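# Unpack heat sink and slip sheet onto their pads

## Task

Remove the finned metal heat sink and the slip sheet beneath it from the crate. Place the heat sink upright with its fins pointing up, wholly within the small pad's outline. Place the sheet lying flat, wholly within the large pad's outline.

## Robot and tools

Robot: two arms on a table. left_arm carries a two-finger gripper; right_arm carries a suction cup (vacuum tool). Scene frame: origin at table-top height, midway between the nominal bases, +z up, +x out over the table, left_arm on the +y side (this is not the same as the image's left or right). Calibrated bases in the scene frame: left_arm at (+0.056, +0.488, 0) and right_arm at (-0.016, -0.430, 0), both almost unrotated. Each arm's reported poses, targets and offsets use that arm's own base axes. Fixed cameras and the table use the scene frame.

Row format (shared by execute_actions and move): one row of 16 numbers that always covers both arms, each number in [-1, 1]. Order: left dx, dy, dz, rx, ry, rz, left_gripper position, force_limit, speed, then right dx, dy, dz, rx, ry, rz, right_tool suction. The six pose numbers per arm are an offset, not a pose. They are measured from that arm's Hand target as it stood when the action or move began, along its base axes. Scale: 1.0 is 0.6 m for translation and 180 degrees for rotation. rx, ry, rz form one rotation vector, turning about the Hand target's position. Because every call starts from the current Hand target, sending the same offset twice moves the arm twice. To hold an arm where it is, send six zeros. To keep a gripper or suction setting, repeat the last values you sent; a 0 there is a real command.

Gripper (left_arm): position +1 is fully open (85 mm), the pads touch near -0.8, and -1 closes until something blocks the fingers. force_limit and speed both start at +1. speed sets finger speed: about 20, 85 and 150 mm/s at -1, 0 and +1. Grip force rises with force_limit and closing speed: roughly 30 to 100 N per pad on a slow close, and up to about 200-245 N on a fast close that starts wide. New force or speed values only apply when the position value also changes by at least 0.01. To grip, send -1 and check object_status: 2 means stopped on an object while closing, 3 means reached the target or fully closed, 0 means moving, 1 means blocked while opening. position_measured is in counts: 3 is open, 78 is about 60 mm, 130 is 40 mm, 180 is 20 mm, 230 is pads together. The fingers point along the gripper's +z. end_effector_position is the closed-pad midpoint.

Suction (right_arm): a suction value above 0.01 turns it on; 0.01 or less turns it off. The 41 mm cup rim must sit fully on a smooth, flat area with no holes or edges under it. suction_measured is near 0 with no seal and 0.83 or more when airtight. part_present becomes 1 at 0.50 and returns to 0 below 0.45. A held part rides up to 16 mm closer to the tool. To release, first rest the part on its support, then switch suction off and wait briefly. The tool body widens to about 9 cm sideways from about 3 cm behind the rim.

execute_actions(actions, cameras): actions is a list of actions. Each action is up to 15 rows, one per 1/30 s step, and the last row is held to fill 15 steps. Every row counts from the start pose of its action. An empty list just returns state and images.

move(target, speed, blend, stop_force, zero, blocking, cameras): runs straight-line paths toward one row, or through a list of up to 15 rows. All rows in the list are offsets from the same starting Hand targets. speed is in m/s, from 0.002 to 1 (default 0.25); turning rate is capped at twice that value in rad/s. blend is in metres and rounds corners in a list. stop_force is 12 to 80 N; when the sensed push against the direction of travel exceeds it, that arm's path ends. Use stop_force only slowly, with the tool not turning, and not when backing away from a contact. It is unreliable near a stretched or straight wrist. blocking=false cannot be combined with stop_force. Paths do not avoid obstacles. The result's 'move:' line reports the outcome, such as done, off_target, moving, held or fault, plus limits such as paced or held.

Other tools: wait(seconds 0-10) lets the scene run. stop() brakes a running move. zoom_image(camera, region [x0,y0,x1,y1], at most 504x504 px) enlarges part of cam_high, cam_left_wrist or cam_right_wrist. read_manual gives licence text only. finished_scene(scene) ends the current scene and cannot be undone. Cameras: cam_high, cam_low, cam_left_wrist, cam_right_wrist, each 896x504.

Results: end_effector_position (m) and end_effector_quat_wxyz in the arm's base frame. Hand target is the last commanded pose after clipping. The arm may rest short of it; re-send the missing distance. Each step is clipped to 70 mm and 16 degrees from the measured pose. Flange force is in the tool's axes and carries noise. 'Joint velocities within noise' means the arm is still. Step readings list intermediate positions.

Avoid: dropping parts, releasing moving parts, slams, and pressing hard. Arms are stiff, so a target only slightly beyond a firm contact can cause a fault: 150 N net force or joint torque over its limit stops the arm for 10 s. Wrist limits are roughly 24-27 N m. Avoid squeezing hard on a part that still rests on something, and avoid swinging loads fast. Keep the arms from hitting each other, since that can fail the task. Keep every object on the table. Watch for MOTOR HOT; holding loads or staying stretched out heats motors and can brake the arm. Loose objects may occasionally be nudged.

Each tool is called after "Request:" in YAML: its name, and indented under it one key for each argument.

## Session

Request:
execute_actions:
  actions: []

Request:
zoom_image:
  camera: "cam_high"
  region: [360, 100, 660, 380]

Scene clock: 0.00 s.
left_arm: end_effector_position=(+0.1919, +0.0197, +0.3546) position_measured=3 object_status=3 end_effector_quat_wxyz=(-0.255, +0.626, +0.615, +0.405) | right_arm: end_effector_position=(+0.8689, +0.0763, +0.1376) suction_measured=0.00 part_present=0 end_effector_quat_wxyz=(+0.058, +0.610, +0.778, +0.141)
Joint positions: left_arm=[-0.802 -0.459 -0.274 -1.006 -2.148 -1.199] | right_arm=[0.205 1.034 1.119 -0.095 -1.365 -1.528]
Joint velocities: within noise
Flange force (N): no reading
Hand target: left_arm +0.1919, +0.0197, +0.3546; -0.255, +0.626, +0.615, +0.405 | right_arm +0.8689, +0.0763, +0.1376; +0.058, +0.610, +0.778, +0.141
camera_calibration:
cam_left_wrist: T_world_to_cam=[[0.973034, -0.107146, 0.204266, -0.253458], [0.0280638, -0.823993, -0.565904, 0.229225], [0.228948, 0.556376, -0.798767, 0.35826], [0, 0, 0, 1]] pos_world=[0.158167, -0.0376044, 0.467658]
cam_right_wrist: T_world_to_cam=[[-0.942091, -0.157117, -0.296275, 0.88429], [-0.299007, 0.793572, 0.529941, 0.146903], [0.151853, 0.587841, -0.794596, 0.000781792], [0, 0, 0, 1]] pos_world=[0.876888, 0.0218991, 0.184765]

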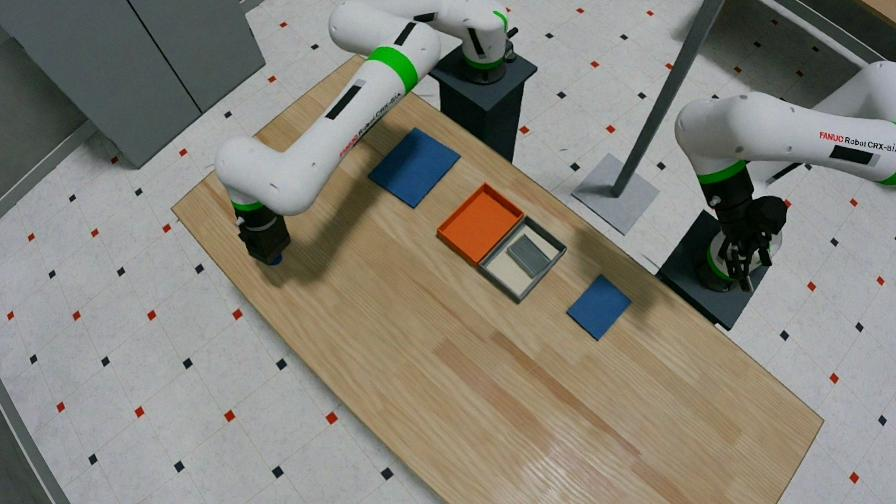

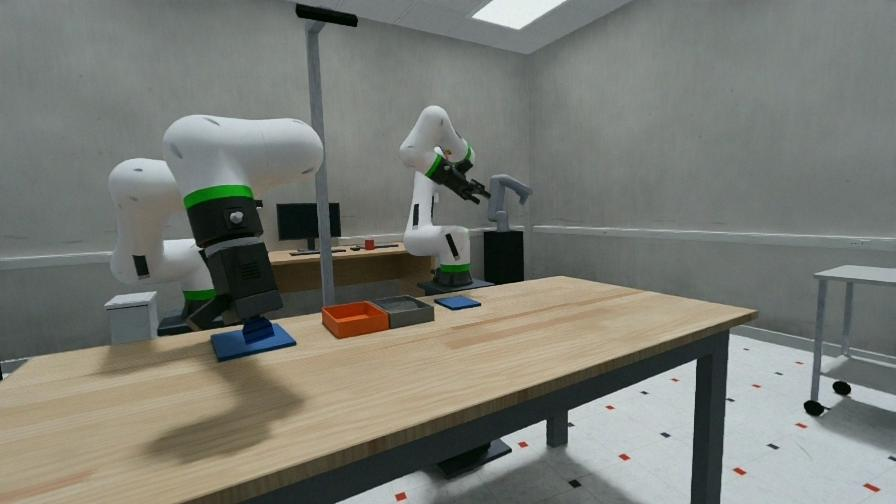

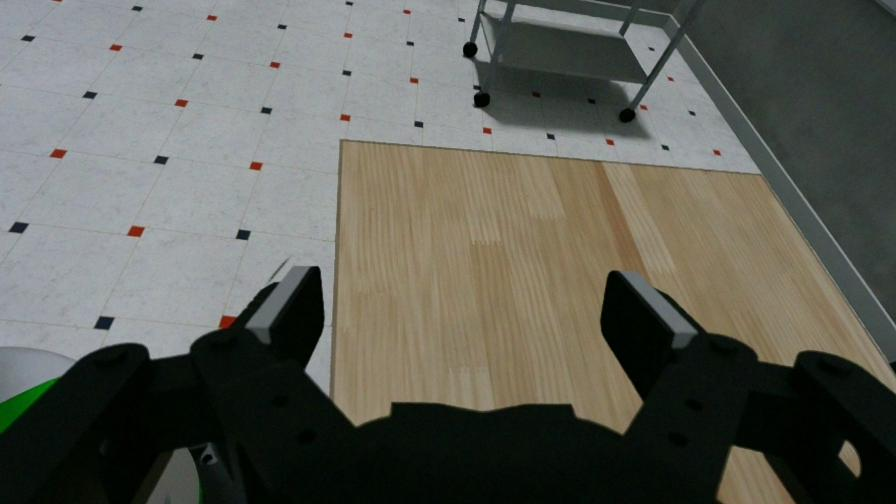

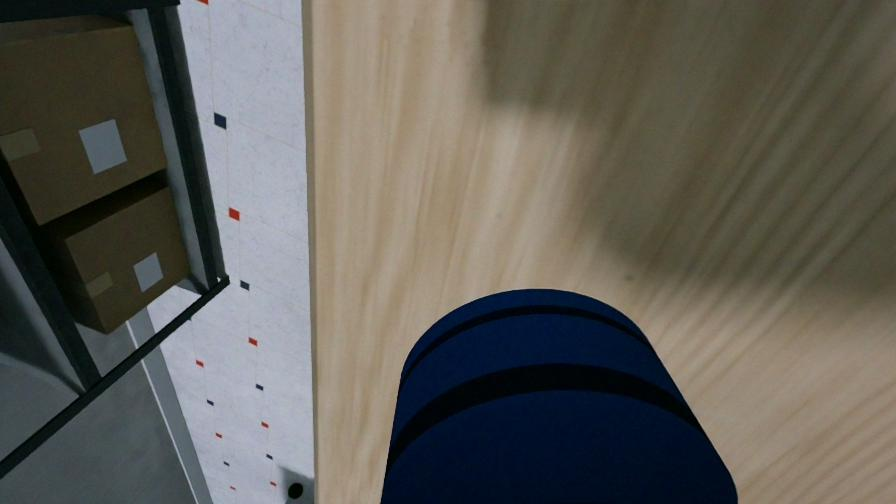

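Scaled by 1.680 from the camera's 896x504 image, which has a finer 1280x720 frame.

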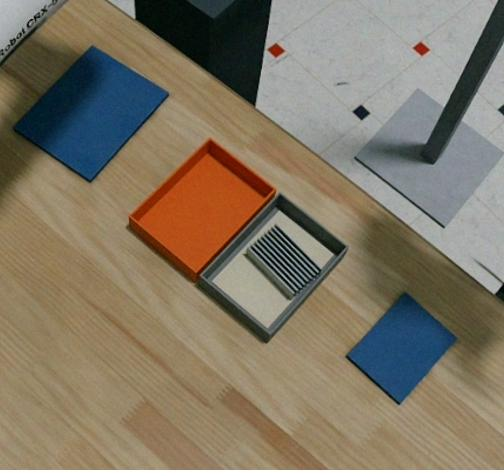

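Request:
move:
  target: [0.1, -0.033, 0, -0.3089, 0.0759, -0.005, 1, 1, 1, -0.6815, 0.4728, 0.3707, -0.0967, 0.0403, 0.4167, 0]
  speed: 0.25

Request:
zoom_image:
  camera: "cam_right_wrist"
  region: [0, 0, 300, 300]

Request:
zoom_image:
  camera: "cam_right_wrist"
  region: [200, 0, 500, 300]

Request:
zoom_image:
  camera: "cam_right_wrist"
  region: [596, 0, 896, 300]

Scene clock: 26.73 s.
left_arm: end_effector_position=(+0.2519, -0.0001, +0.3546) position_measured=3 object_status=3 end_effector_quat_wxyz=(+0.000, +0.720, +0.694, +0.000) | right_arm: end_effector_position=(+0.4600, +0.3600, +0.3601) suction_measured=0.00 part_present=0 end_effector_quat_wxyz=(+0.000, +0.005, +1.000, +0.000)
Joint positions: left_arm=[0.542 -0.5 -0.212 0 -1.859 -2.148] | right_arm=[0.888 0.371 0.577 0 -1.777 -0.898]
Joint velocities: within noise
Flange force (N): left_arm=[-4.3 0.4 2.2] | right_arm=[-6.5 4.5 -4.6]
Hand target: left_arm +0.2519, -0.0001, +0.3546; +0.000, +0.720, +0.694, +0.000 | right_arm +0.4600, +0.3600, +0.3600; +0.000, +0.005, +1.000, +0.000
Off the commanded pose: left_arm 0.000 m, 0 deg | right_arm 0.000 m, 0 deg.
move: done
camera_calibration:
cam_left_wrist: T_world_to_cam=[[0.999895, -0.0106908, 0.00975658, -0.251716], [-0.0135026, -0.931756, 0.362833, -0.107628], [0.00521178, -0.362927, -0.931803, 0.458929], [0, 0, 0, 1]] pos_world=[0.247844, 0.0635834, 0.469139]
cam_right_wrist: T_world_to_cam=[[-0.0692271, -0.997523, -0.0124545, 0.408401], [-0.883161, 0.055475, 0.465779, 0.239107], [-0.463934, 0.0432438, -0.884814, 0.584706], [0, 0, 0, 1]] pos_world=[0.510708, 0.36884, 0.411071]

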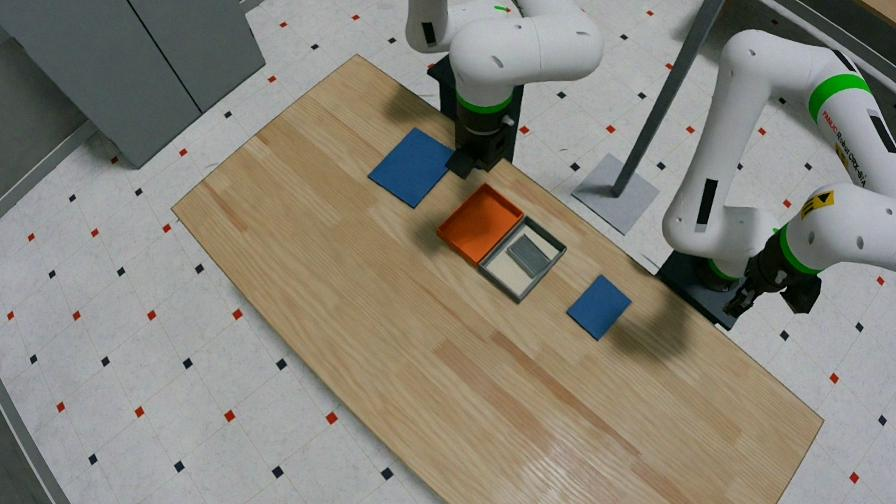

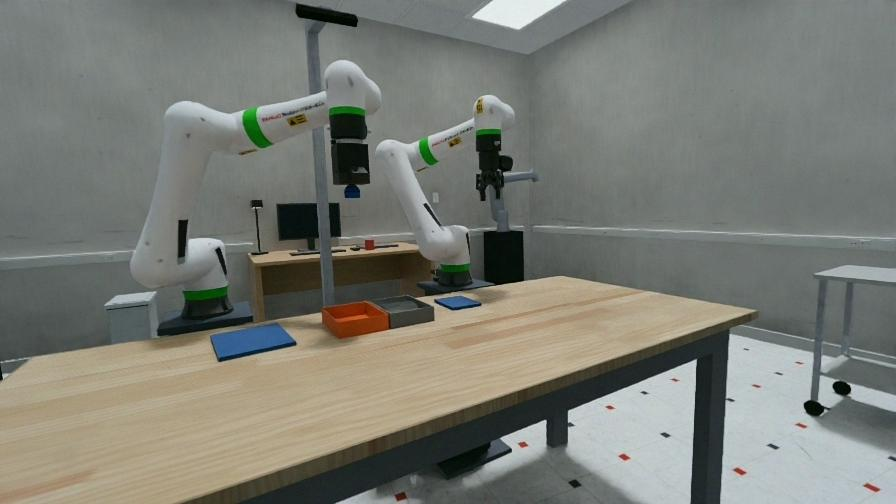

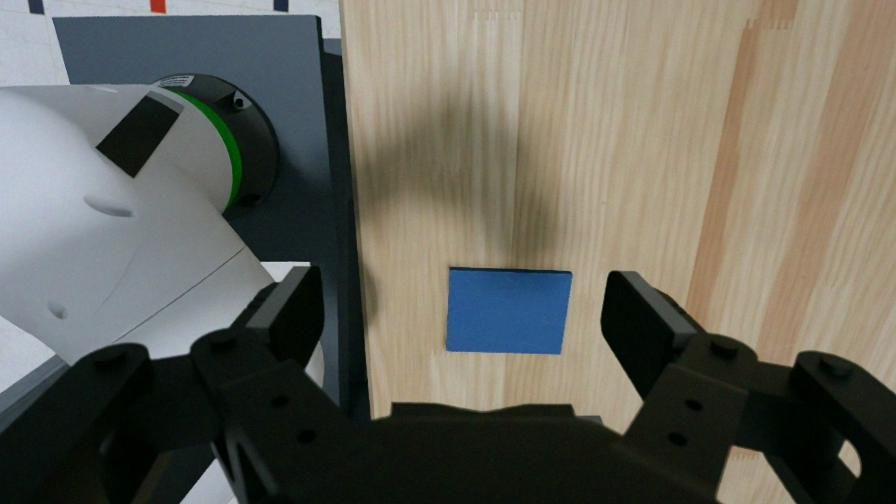

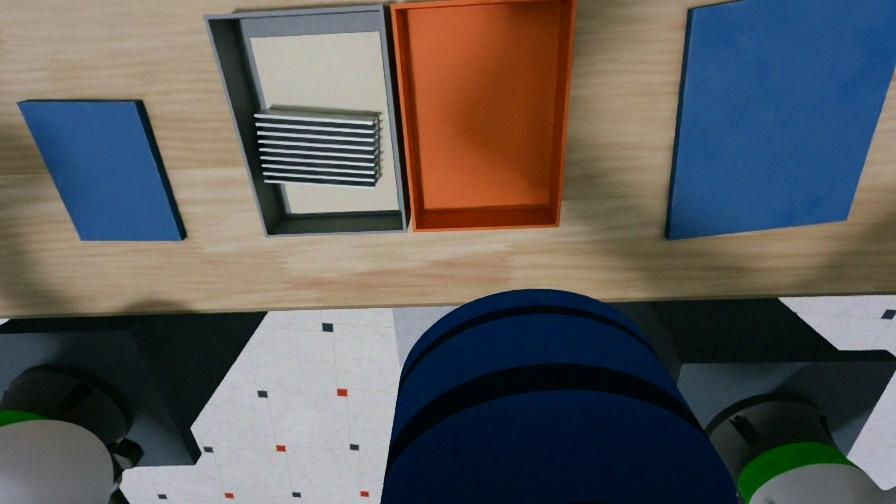

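Scaled by 1.680 from the camera's 896x504 image, which has a finer 1280x720 frame.

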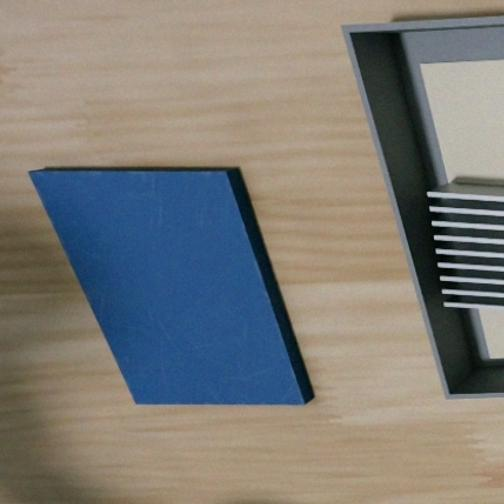

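Scaled by 1.680 from the camera's 896x504 image, which has a finer 1280x720 frame.

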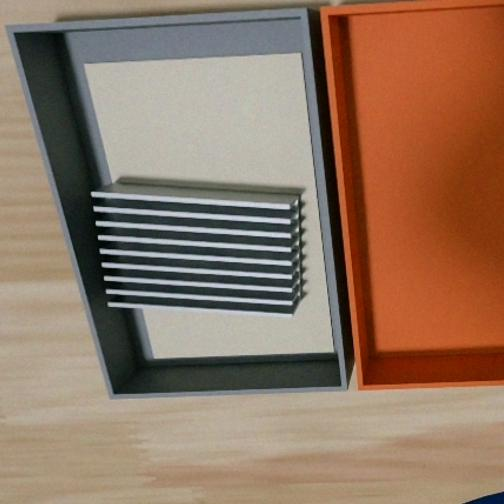

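Scaled by 1.680 from the camera's 896x504 image, which has a finer 1280x720 frame.

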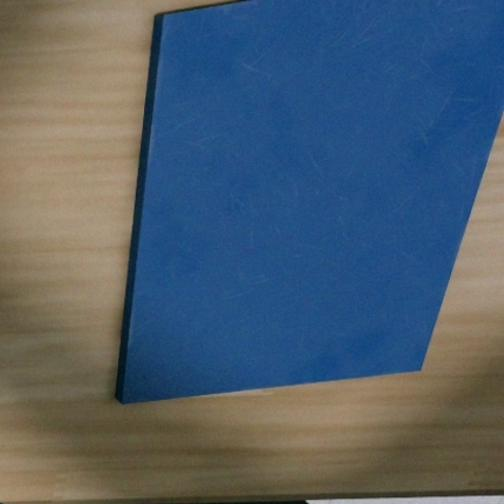

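Request:
move:
  target:
    - [0, 0, 0, 0, 0, 0, 1, 1, 1, 0, -0.47, 0, 0, 0, 0, 0]
    - [0.1402, -0.7032, -0.3243, 0, 0, -0.0228, 1, 1, 1, 0, -0.47, 0, 0, 0, 0, 0]
  speed: 0.22

Request:
zoom_image:
  camera: "cam_high"
  region: [350, 90, 500, 230]

Request:
zoom_image:
  camera: "cam_left_wrist"
  region: [300, 50, 600, 350]

Request:
zoom_image:
  camera: "cam_right_wrist"
  region: [300, 0, 700, 300]

Scene clock: 70.57 s.
left_arm: end_effector_position=(+0.3360, -0.4221, +0.1601) position_measured=3 object_status=3 end_effector_quat_wxyz=(+0.000, +0.744, +0.668, +0.000) | right_arm: end_effector_position=(+0.4600, +0.0780, +0.3600) suction_measured=0.00 part_present=0 end_effector_quat_wxyz=(+0.000, +0.005, +1.000, +0.000)
Joint positions: left_arm=[-0.655 0.265 0.011 0 -1.316 -1.024] | right_arm=[0.451 0.055 0.196 0 -1.713 -0.46]
Joint velocities: within noise
Flange force (N): left_arm=[1.7 -2.1 0.1] | right_arm=[-4.6 0.5 -3.5]
Hand target: left_arm +0.3360, -0.4221, +0.1600; +0.000, +0.744, +0.668, +0.000 | right_arm +0.4600, +0.0780, +0.3600; +0.000, +0.005, +1.000, +0.000
Off the commanded pose: left_arm 0.000 m, 0 deg | right_arm 0.000 m, 0 deg.
move: done
camera_calibration:
cam_left_wrist: T_world_to_cam=[[0.996568, -0.0822079, 0.00973368, -0.367512], [-0.0801259, -0.928352, 0.362963, -0.405175], [-0.0208021, -0.362497, -0.931753, 0.13308], [0, 0, 0, 1]] pos_world=[0.336554, -0.358117, 0.274639]
cam_right_wrist: T_world_to_cam=[[-0.0691389, -0.997529, -0.0125008, 0.127074], [-0.883168, 0.0553755, 0.465778, 0.254764], [-0.463934, 0.0432437, -0.884814, 0.596901], [0, 0, 0, 1]] pos_world=[0.510708, 0.0868397, 0.411071]

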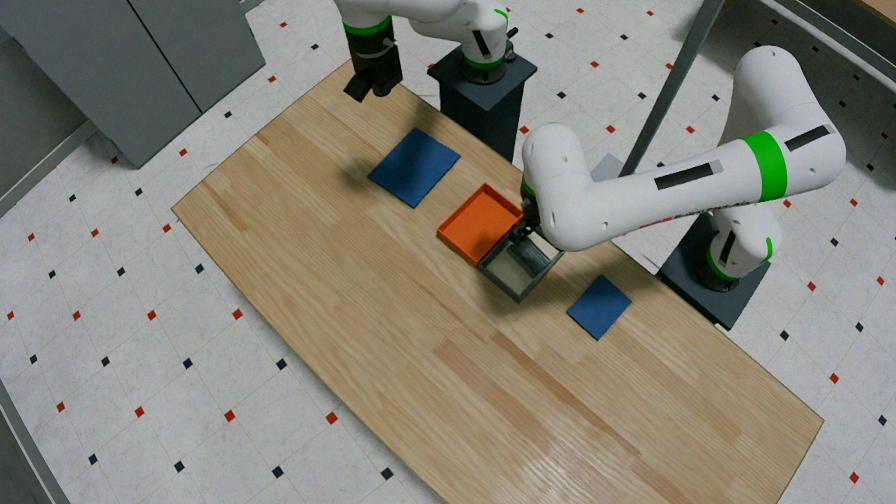

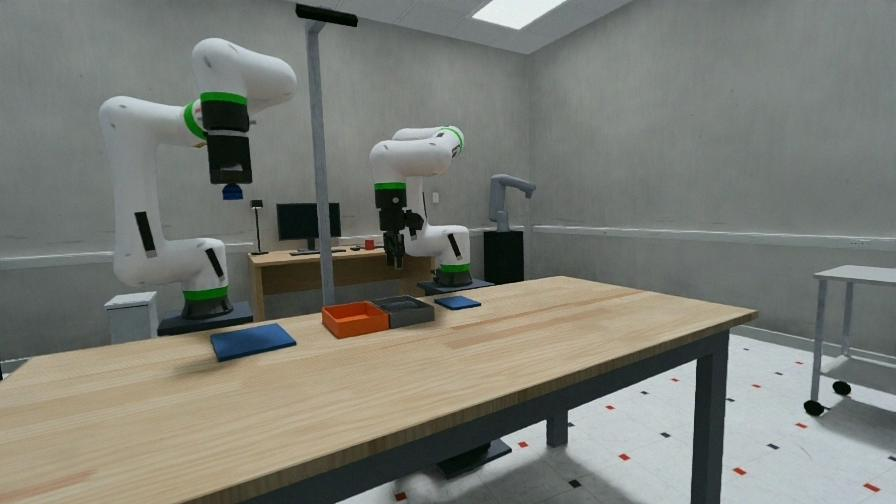

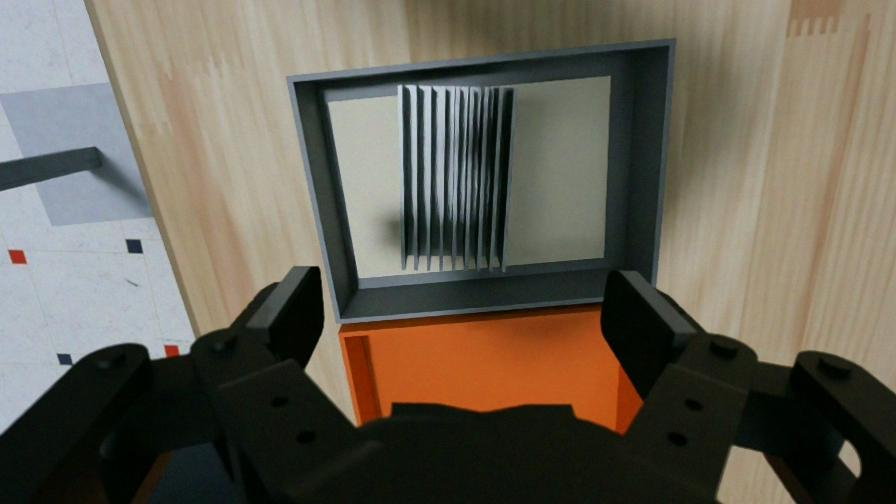

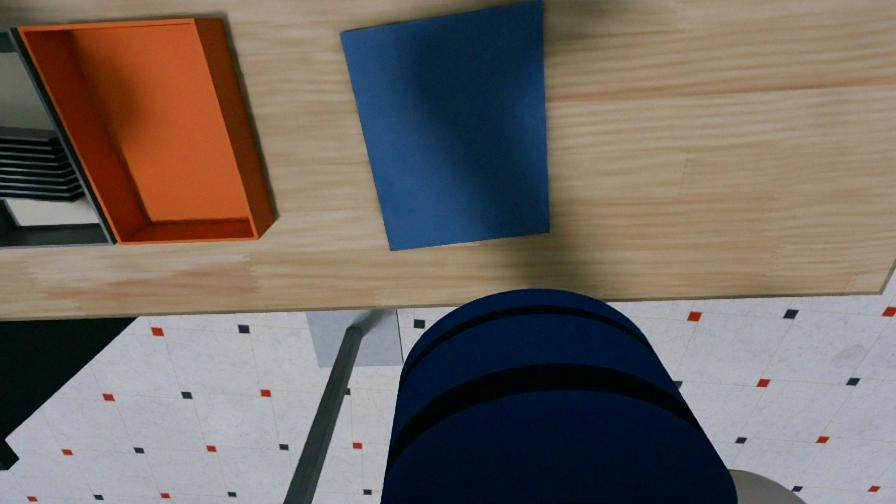

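Scaled by 3.360 from the camera's 896x504 image, which has a finer 1280x720 frame.

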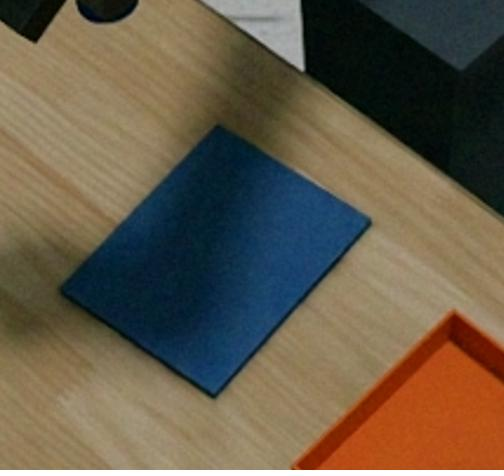

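Scaled by 1.680 from the camera's 896x504 image, which has a finer 1280x720 frame.

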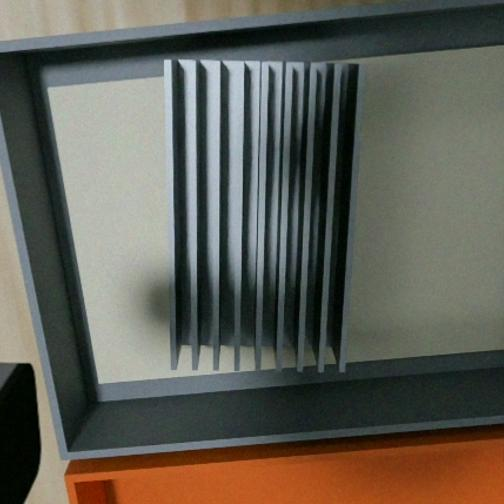

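Scaled by 1.260 from the camera's 896x504 image, which has a finer 1280x720 frame.

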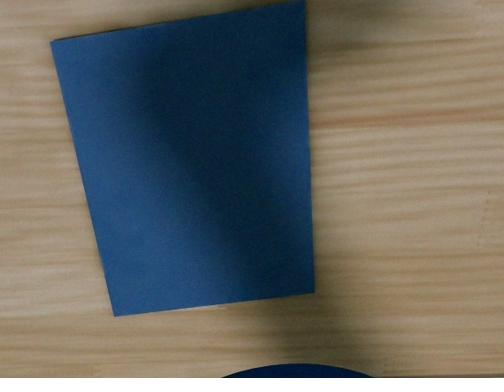

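Request:
move:
  target:
    - [0.0033, 0.0102, -0.05, 0, 0, 0.0017, 0.75, -0.7, -1, 0, 0, 0, 0, 0, 0, 0]
    - [0.0033, 0.0102, -0.1837, 0, 0, 0.0017, 0.75, -0.7, -1, 0, 0, 0, 0, 0, 0, 0]
  speed: 0.12
  cameras: ["cam_left_wrist"]

Scene clock: 90.63 s.
left_arm: end_effector_position=(+0.3380, -0.4159, +0.0498) position_measured=35 object_status=3 end_effector_quat_wxyz=(+0.000, +0.742, +0.670, +0.000) | right_arm: end_effector_position=(+0.4600, +0.0780, +0.3600) suction_measured=0.00 part_present=0 end_effector_quat_wxyz=(+0.000, +0.005, +1.000, +0.000)
Joint positions: left_arm=[-0.643 0.356 -0.146 0 -1.069 -1.03] | right_arm=[0.451 0.055 0.196 0 -1.713 -0.46]
Joint velocities: within noise
Flange force (N): left_arm=[2.1 -2.7 -0.8] | right_arm=[-5.2 0.7 -3.9]
Hand target: left_arm +0.3380, -0.4159, +0.0498; +0.000, +0.742, +0.670, +0.000 | right_arm +0.4600, +0.0780, +0.3600; +0.000, +0.005, +1.000, +0.000
Off the commanded pose: left_arm 0.000 m, 0 deg | right_arm 0.000 m, 0 deg.
move: done
camera_calibration:
cam_left_wrist: T_world_to_cam=[[0.99699, -0.0769136, 0.00978188, -0.36581], [-0.0752133, -0.9288, 0.362868, -0.361146], [-0.018824, -0.362511, -0.931789, 0.0318872], [0, 0, 0, 1]] pos_world=[0.338146, -0.352009, 0.164339]
Images, in order (width x height): cam_left_wrist 896x504.

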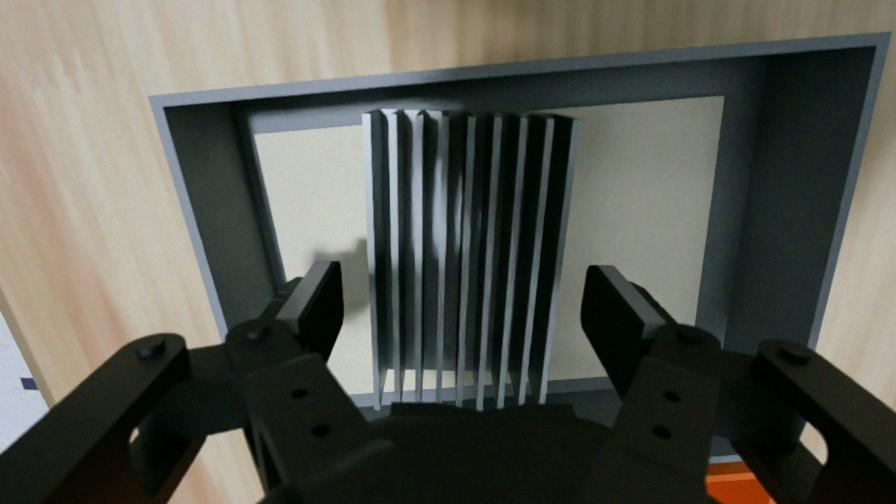

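Request:
move:
  target: [0,0,-0.0413,0,0,0,0.75,-0.7,-1,0,0,0,0,0,0,0]
  speed: 0.04
  stop_force: 15
  cameras: ["cam_left_wrist"]

Scene clock: 111.50 s.
left_arm: end_effector_position=(+0.3380, -0.4159, +0.0250) position_measured=35 object_status=3 end_effector_quat_wxyz=(+0.000, +0.742, +0.670, +0.000) | right_arm: end_effector_position=(+0.4600, +0.0780, +0.3600) suction_measured=0.00 part_present=0 end_effector_quat_wxyz=(+0.000, +0.005, +1.000, +0.000)
Joint positions: left_arm=[-0.643 0.387 -0.169 0.001 -1.014 -1.03] | right_arm=[0.451 0.055 0.196 0 -1.713 -0.46]
Joint velocities: within noise
Flange force (N): left_arm=[1.8 -1.9 -0.7] | right_arm=[-5.2 0.4 -3.9]
Hand target: left_arm +0.3380, -0.4159, +0.0250; +0.000, +0.742, +0.670, +0.000 | right_arm +0.4600, +0.0780, +0.3600; +0.000, +0.005, +1.000, +0.000
Off the commanded pose: left_arm 0.000 m, 0 deg | right_arm 0.000 m, 0 deg.
move: done
camera_calibration:
cam_left_wrist: T_world_to_cam=[[0.996995, -0.0768613, 0.00966224, -0.365534], [-0.0751193, -0.928771, 0.362962, -0.352182], [-0.0189237, -0.362597, -0.931754, 0.00877699], [0, 0, 0, 1]] pos_world=[0.338146, -0.352009, 0.139538]
Images, in order (width x height): cam_left_wrist 896x504.

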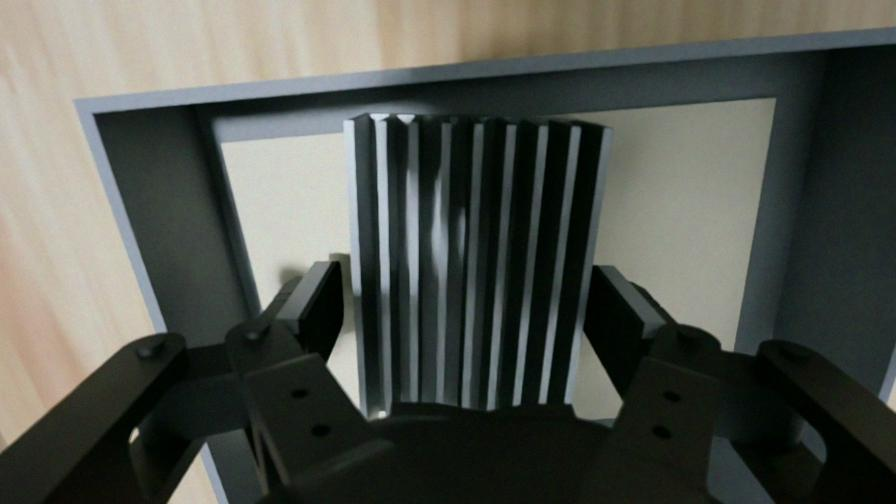

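Request:
move:
  target: [0,0,0,0,0,0,-1,-0.7,-1,0,0,0,0,0,0,0]
  speed: 0.03
  cameras: ["cam_left_wrist"]

Request:
move:
  target:
    - [0,0,0.04,0,0,0,-1,-0.7,-1,0,0,0,0,0,0,0]
    - [0,0,0.21,0,0,0,-1,-0.7,-1,0,0,0,0,0,0,0]
    - [-0.0333,0.3667,0.22,0,0,-0.482,-1,-0.7,-1,0,0,0,0,0,0,0]
    - [-0.0333,0.3667,0.11,0,0,-0.482,-1,-0.7,-1,0,0,0,0,0,0,0]
  speed: [0.04,0.12,0.22,0.1]
  blend: [0,0.03,0.01,0]
  cameras: ["cam_left_wrist","cam_high"]

Scene clock: 117.10 s.
left_arm: end_effector_position=(+0.3380, -0.4159, +0.0250) position_measured=78 object_status=0 end_effector_quat_wxyz=(+0.000, +0.742, +0.670, +0.000) | right_arm: end_effector_position=(+0.4600, +0.0780, +0.3600) suction_measured=0.00 part_present=0 end_effector_quat_wxyz=(+0.000, +0.005, +1.000, +0.000)
Joint positions: left_arm=[-0.643 0.387 -0.169 0.001 -1.014 -1.03] | right_arm=[0.451 0.055 0.196 0 -1.713 -0.46]
Joint velocities: within noise
Flange force (N): left_arm=[3.9 -3.6 -11.8] | right_arm=[-5.5 0.6 -3.8]
Hand target: left_arm +0.3380, -0.4159, +0.0250; +0.000, +0.742, +0.670, +0.000 | right_arm +0.4600, +0.0780, +0.3600; +0.000, +0.005, +1.000, +0.000
Off the commanded pose: left_arm 0.000 m, 0 deg | right_arm 0.000 m, 0 deg.
move: done
camera_calibration:
cam_left_wrist: T_world_to_cam=[[0.996997, -0.0768275, 0.00974783, -0.365535], [-0.0751208, -0.928807, 0.362869, -0.352181], [-0.0188244, -0.362511, -0.931789, 0.00877895], [0, 0, 0, 1]] pos_world=[0.338146, -0.352009, 0.139539]
Images, in order (width x height): cam_left_wrist 896x504.

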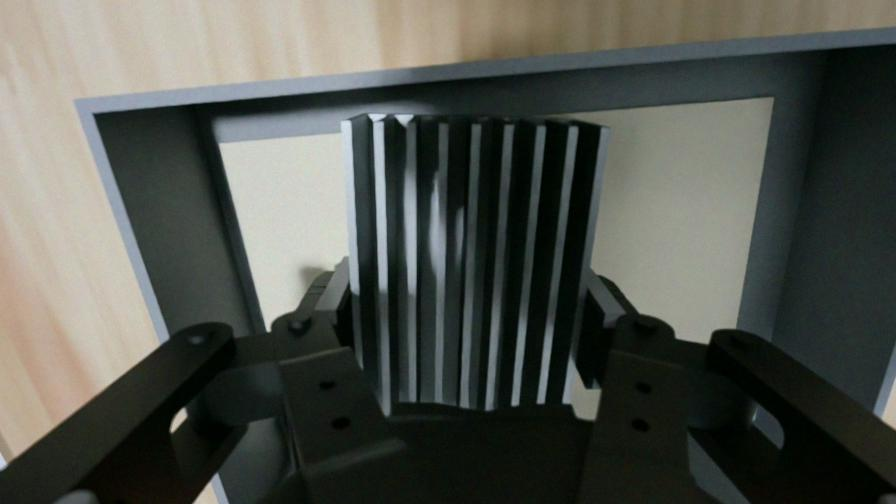

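Scene clock: 123.03 s.
left_arm: end_effector_position=(+0.3181, -0.1959, +0.0911) position_measured=78 object_status=2 end_effector_quat_wxyz=(+0.000, +1.000, -0.023, +0.000) | right_arm: end_effector_position=(+0.4600, +0.0780, +0.3600) suction_measured=0.00 part_present=0 end_effector_quat_wxyz=(+0.000, +0.005, +1.000, +0.000)
Joint positions: left_arm=[-0.197 -0.086 -0.544 0 -1.113 -2.99] | right_arm=[0.451 0.055 0.196 0 -1.713 -0.46]
Joint velocities: within noise
Flange force (N): left_arm=[-3.5 -1.5 2.2] | right_arm=[-5.0 0.5 -3.9]
Hand target: left_arm +0.3180, -0.1959, +0.0910; +0.000, +1.000, -0.023, +0.000 | right_arm +0.4600, +0.0780, +0.3600; +0.000, +0.005, +1.000, +0.000
Off the commanded pose: left_arm 0.000 m, 0 deg | right_arm 0.000 m, 0 deg.
move: done
camera_calibration:
cam_left_wrist: T_world_to_cam=[[-0.0203839, -0.999745, 0.00971199, -0.186624], [-0.93156, 0.022519, 0.36289, 0.285445], [-0.363016, -0.00165019, -0.931782, 0.329918], [0, 0, 0, 1]] pos_world=[0.38187, -0.19246, 0.205639]
Images, in order (width x height): cam_high 896x504, cam_left_wrist 896x504.

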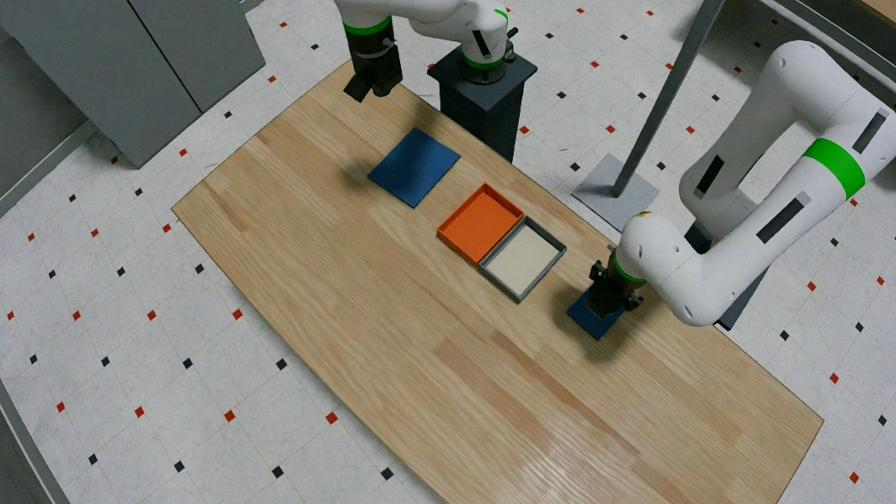

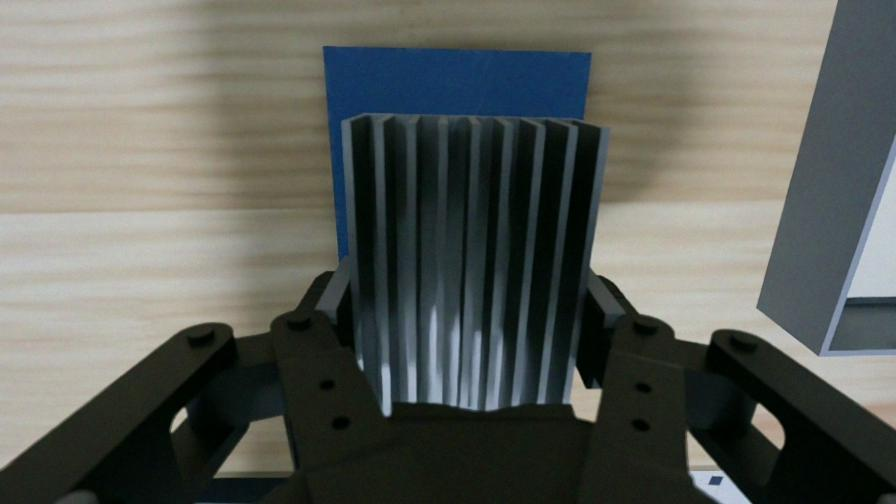

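Request:
move:
  target: [0.0025,-0.0025,-0.09,0,0,0,-1,-0.7,-1,0,0,0,0,0,0,0]
  speed: 0.07
  cameras: ["cam_left_wrist"]

Request:
move:
  target: [0,0,-0.025,0,0,0,-1,-0.7,-1,0,0,0,0,0,0,0]
  speed: 0.006
  stop_force: 12
  cameras: ["cam_left_wrist"]

Scene clock: 133.30 s.
left_arm: end_effector_position=(+0.3195, -0.1974, +0.0371) position_measured=78 object_status=2 end_effector_quat_wxyz=(+0.000, +1.000, -0.023, +0.000) | right_arm: end_effector_position=(+0.4600, +0.0780, +0.3600) suction_measured=0.00 part_present=0 end_effector_quat_wxyz=(+0.000, +0.005, +1.000, +0.000)
Joint positions: left_arm=[-0.2 -0.001 -0.609 0 -0.963 -2.987] | right_arm=[0.451 0.055 0.196 0 -1.713 -0.46]
Joint velocities: within noise
Flange force (N): left_arm=[-3.1 -1.2 1.4] | right_arm=[-4.8 0.4 -4.0]
Hand target: left_arm +0.3195, -0.1974, +0.0370; +0.000, +1.000, -0.023, +0.000 | right_arm +0.4600, +0.0780, +0.3600; +0.000, +0.005, +1.000, +0.000
Off the commanded pose: left_arm 0.000 m, 0 deg | right_arm 0.000 m, 0 deg.
move: done
camera_calibration:
cam_left_wrist: T_world_to_cam=[[-0.0203472, -0.999745, 0.00980499, -0.187596], [-0.931561, 0.0225185, 0.362888, 0.306473], [-0.363016, -0.00175019, -0.931781, 0.280124], [0, 0, 0, 1]] pos_world=[0.38337, -0.19396, 0.151639]
Images, in order (width x height): cam_left_wrist 896x504.

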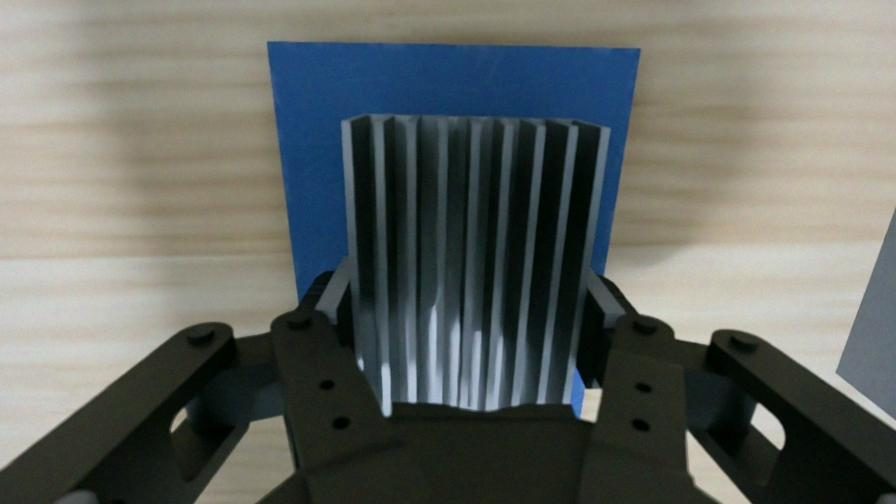

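Scene clock: 135.20 s.
left_arm: end_effector_position=(+0.3195, -0.1974, +0.0292) position_measured=78 object_status=2 end_effector_quat_wxyz=(+0.000, +1.000, -0.023, +0.000) | right_arm: end_effector_position=(+0.4600, +0.0780, +0.3600) suction_measured=0.00 part_present=0 end_effector_quat_wxyz=(+0.000, +0.005, +1.000, +0.000)
Joint positions: left_arm=[-0.2 0.012 -0.618 0 -0.941 -2.986] | right_arm=[0.451 0.055 0.196 0 -1.713 -0.46]
Joint velocities: within noise
Flange force (N): left_arm=[-9.3 -9.7 -25.0] | right_arm=[-5.5 0.6 -3.6]
Hand target: left_arm +0.3195, -0.1974, +0.0292; +0.000, +1.000, -0.023, +0.000 (not the last commanded pose) | right_arm +0.4600, +0.0780, +0.3600; +0.000, +0.005, +1.000, +0.000
Off the commanded pose: left_arm 0.007 m, 0 deg | right_arm 0.000 m, 0 deg.
move: contact (left_arm)
camera_calibration:
cam_left_wrist: T_world_to_cam=[[-0.0203839, -0.999745, 0.00971199, -0.187492], [-0.93156, 0.022519, 0.36289, 0.309339], [-0.363016, -0.00165019, -0.931782, 0.272782], [0, 0, 0, 1]] pos_world=[0.38337, -0.19396, 0.143739]
Images, in order (width x height): cam_left_wrist 896x504.

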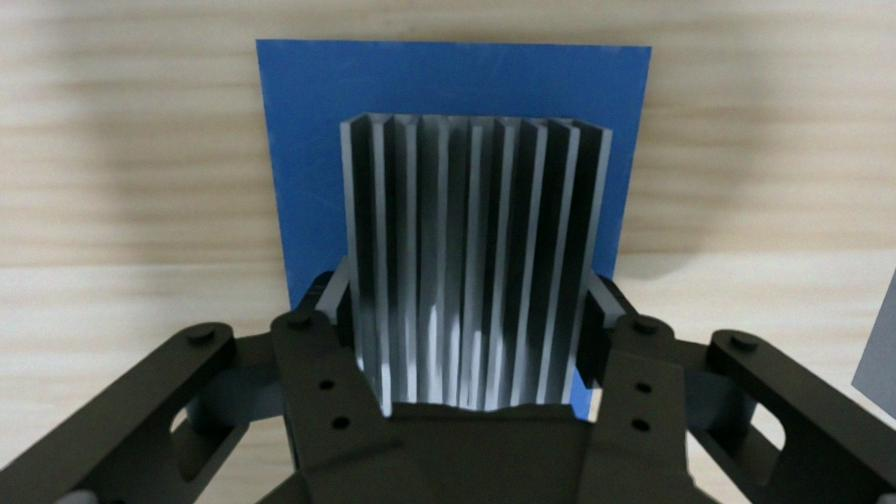

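Request:
move:
  target: [0,0,0.0012,0,0,0,-1,-0.7,-1,0,0,0,0,0,0,0]
  speed: 0.02
  cameras: []

Request:
move:
  target: [0,0,0,0,0,0,0.85,-0.7,-1,0,0,0,0,0,0,0]
  speed: 0.02
  cameras: []

Request:
wait:
  seconds: 0.5
  cameras: ["cam_left_wrist"]

Request:
move:
  target:
    - [0,0,0.1,0,0,0,0.85,-0.7,-1,0,0,0,0,0,0,0]
    - [-0.02,0.12,0.33,0,0,0,0.85,-0.7,-1,0,0,0,0,0,0,0]
  speed: [0.06,0.25]
  cameras: ["cam_left_wrist","cam_right_wrist"]

Scene clock: 144.07 s.
left_arm: end_effector_position=(+0.3195, -0.1974, +0.0299) position_measured=78 object_status=2 end_effector_quat_wxyz=(+0.000, +1.000, -0.023, +0.000) | right_arm: end_effector_position=(+0.4600, +0.0780, +0.3600) suction_measured=0.00 part_present=0 end_effector_quat_wxyz=(+0.000, +0.005, +1.000, +0.000)
Joint positions: left_arm=[-0.2 0.011 -0.617 0 -0.943 -2.986] | right_arm=[0.451 0.055 0.196 0 -1.713 -0.46]
Joint velocities: within noise
Flange force (N): left_arm=[-2.3 -1.5 1.5] | right_arm=[-5.5 0.5 -3.7]
Hand target: left_arm +0.3195, -0.1974, +0.0299; +0.000, +1.000, -0.023, +0.000 | right_arm +0.4600, +0.0780, +0.3600; +0.000, +0.005, +1.000, +0.000
Off the commanded pose: left_arm 0.000 m, 0 deg | right_arm 0.000 m, 0 deg.
move: done
No camera images: "cameras" was empty.

Scene clock: 145.40 s.
left_arm: end_effector_position=(+0.3196, -0.1974, +0.0300) position_measured=22 object_status=0 end_effector_quat_wxyz=(+0.000, +1.000, -0.023, +0.000) | right_arm: end_effector_position=(+0.4600, +0.0780, +0.3600) suction_measured=0.00 part_present=0 end_effector_quat_wxyz=(+0.000, +0.005, +1.000, +0.000)
Joint positions: left_arm=[-0.2 0.011 -0.617 0 -0.943 -2.986] | right_arm=[0.451 0.055 0.196 0 -1.713 -0.46]
Joint velocities: within noise
Flange force (N): left_arm=[-2.4 -1.3 -0.8] | right_arm=[-5.0 0.3 -3.6]
Hand target: left_arm +0.3195, -0.1974, +0.0299; +0.000, +1.000, -0.023, +0.000 | right_arm +0.4600, +0.0780, +0.3600; +0.000, +0.005, +1.000, +0.000
Off the commanded pose: left_arm 0.000 m, 0 deg | right_arm 0.000 m, 0 deg.
move: done
No camera images: "cameras" was empty.

Scene clock: 145.90 s.
left_arm: end_effector_position=(+0.3196, -0.1974, +0.0300) position_measured=22 object_status=3 end_effector_quat_wxyz=(+0.000, +1.000, -0.023, +0.000) | right_arm: end_effector_position=(+0.4600, +0.0780, +0.3600) suction_measured=0.00 part_present=0 end_effector_quat_wxyz=(+0.000, +0.005, +1.000, +0.000)
Joint positions: left_arm=[-0.2 0.011 -0.617 0 -0.943 -2.986] | right_arm=[0.451 0.055 0.196 0 -1.713 -0.46]
Joint velocities: within noise
Flange force (N): left_arm=[-2.1 -0.1 -0.3] | right_arm=[-5.2 0.4 -4.1]
Hand target: left_arm +0.3195, -0.1974, +0.0299; +0.000, +1.000, -0.023, +0.000 | right_arm +0.4600, +0.0780, +0.3600; +0.000, +0.005, +1.000, +0.000
Off the commanded pose: left_arm 0.000 m, 0 deg | right_arm 0.000 m, 0 deg.
wait: 0.50 s; at rest by 0.17 s
camera_calibration:
cam_left_wrist: T_world_to_cam=[[-0.0203839, -0.999745, 0.00971199, -0.187499], [-0.93156, 0.022519, 0.36289, 0.309049], [-0.363016, -0.00165019, -0.931782, 0.273528], [0, 0, 0, 1]] pos_world=[0.38337, -0.19396, 0.144539]
Images, in order (width x height): cam_left_wrist 896x504.

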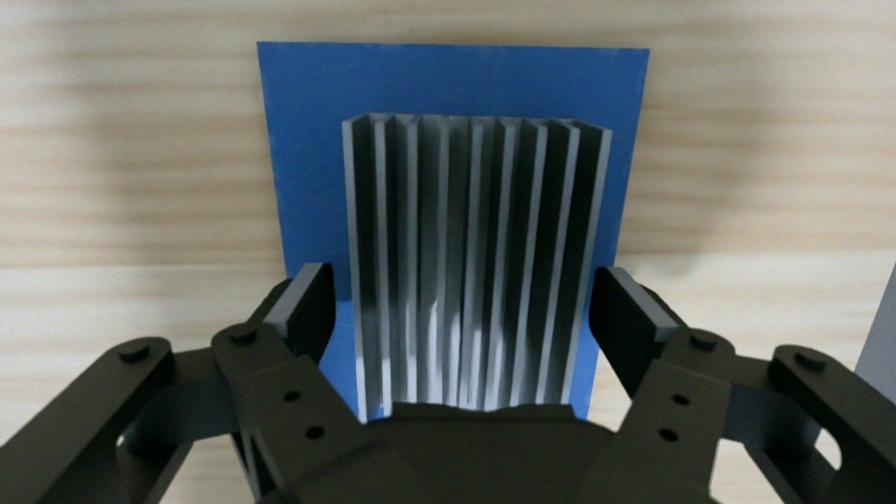

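Scene clock: 148.03 s.
left_arm: end_effector_position=(+0.3075, -0.1254, +0.2279) position_measured=22 object_status=3 end_effector_quat_wxyz=(+0.000, +1.000, -0.023, +0.000) | right_arm: end_effector_position=(+0.4600, +0.0780, +0.3600) suction_measured=0.00 part_present=0 end_effector_quat_wxyz=(+0.000, +0.005, +1.000, +0.000)
Joint positions: left_arm=[0.014 -0.304 -0.387 0 -1.488 -3.202] | right_arm=[0.451 0.055 0.196 0 -1.713 -0.46]
Joint velocities: within noise
Flange force (N): left_arm=[-1.8 0.4 1.3] | right_arm=[-5.1 0.5 -3.6]
Hand target: left_arm +0.3075, -0.1254, +0.2279; +0.000, +1.000, -0.023, +0.000 | right_arm +0.4600, +0.0780, +0.3600; +0.000, +0.005, +1.000, +0.000
Off the commanded pose: left_arm 0.000 m, 0 deg | right_arm 0.000 m, 0 deg.
move: done
camera_calibration:
cam_left_wrist: T_world_to_cam=[[-0.0204196, -0.999745, 0.00961858, -0.117639], [-0.931559, 0.0225183, 0.362892, 0.224432], [-0.363016, -0.00155019, -0.931782, 0.453702], [0, 0, 0, 1]] pos_world=[0.37137, -0.12196, 0.342439]
cam_right_wrist: T_world_to_cam=[[-0.0690941, -0.997533, -0.0124118, 0.127014], [-0.88317, 0.0553774, 0.465773, 0.254767], [-0.463936, 0.0431439, -0.884817, 0.596912], [0, 0, 0, 1]] pos_world=[0.510708, 0.0868397, 0.411071]
Images, in order (width x height): cam_left_wrist 896x504, cam_right_wrist 896x504.

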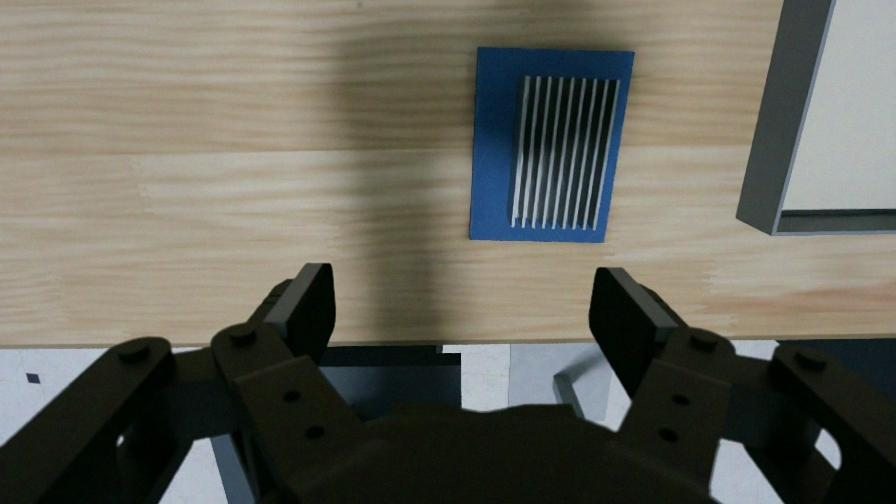

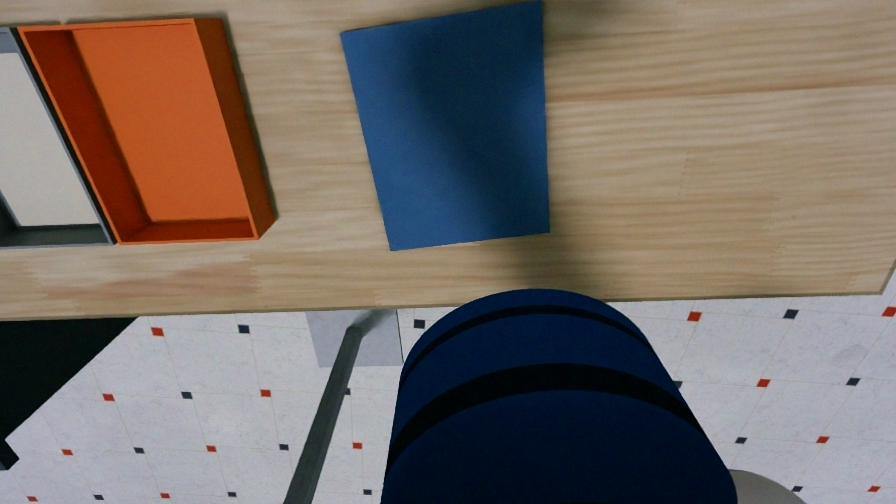

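Request:
zoom_image:
  camera: "cam_left_wrist"
  region: [450, 30, 670, 260]

Scaled by 2.191 from the camera's 896x504 image, which has a finer 1280x720 frame.

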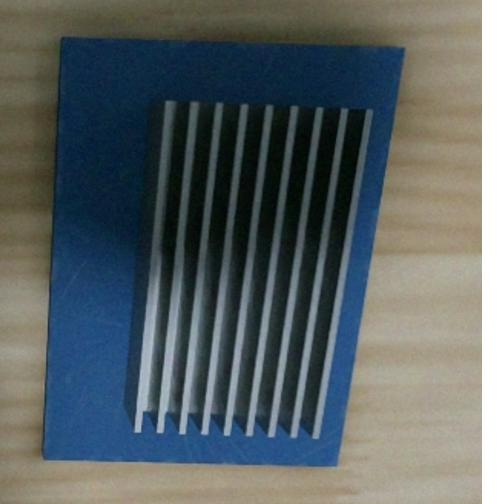

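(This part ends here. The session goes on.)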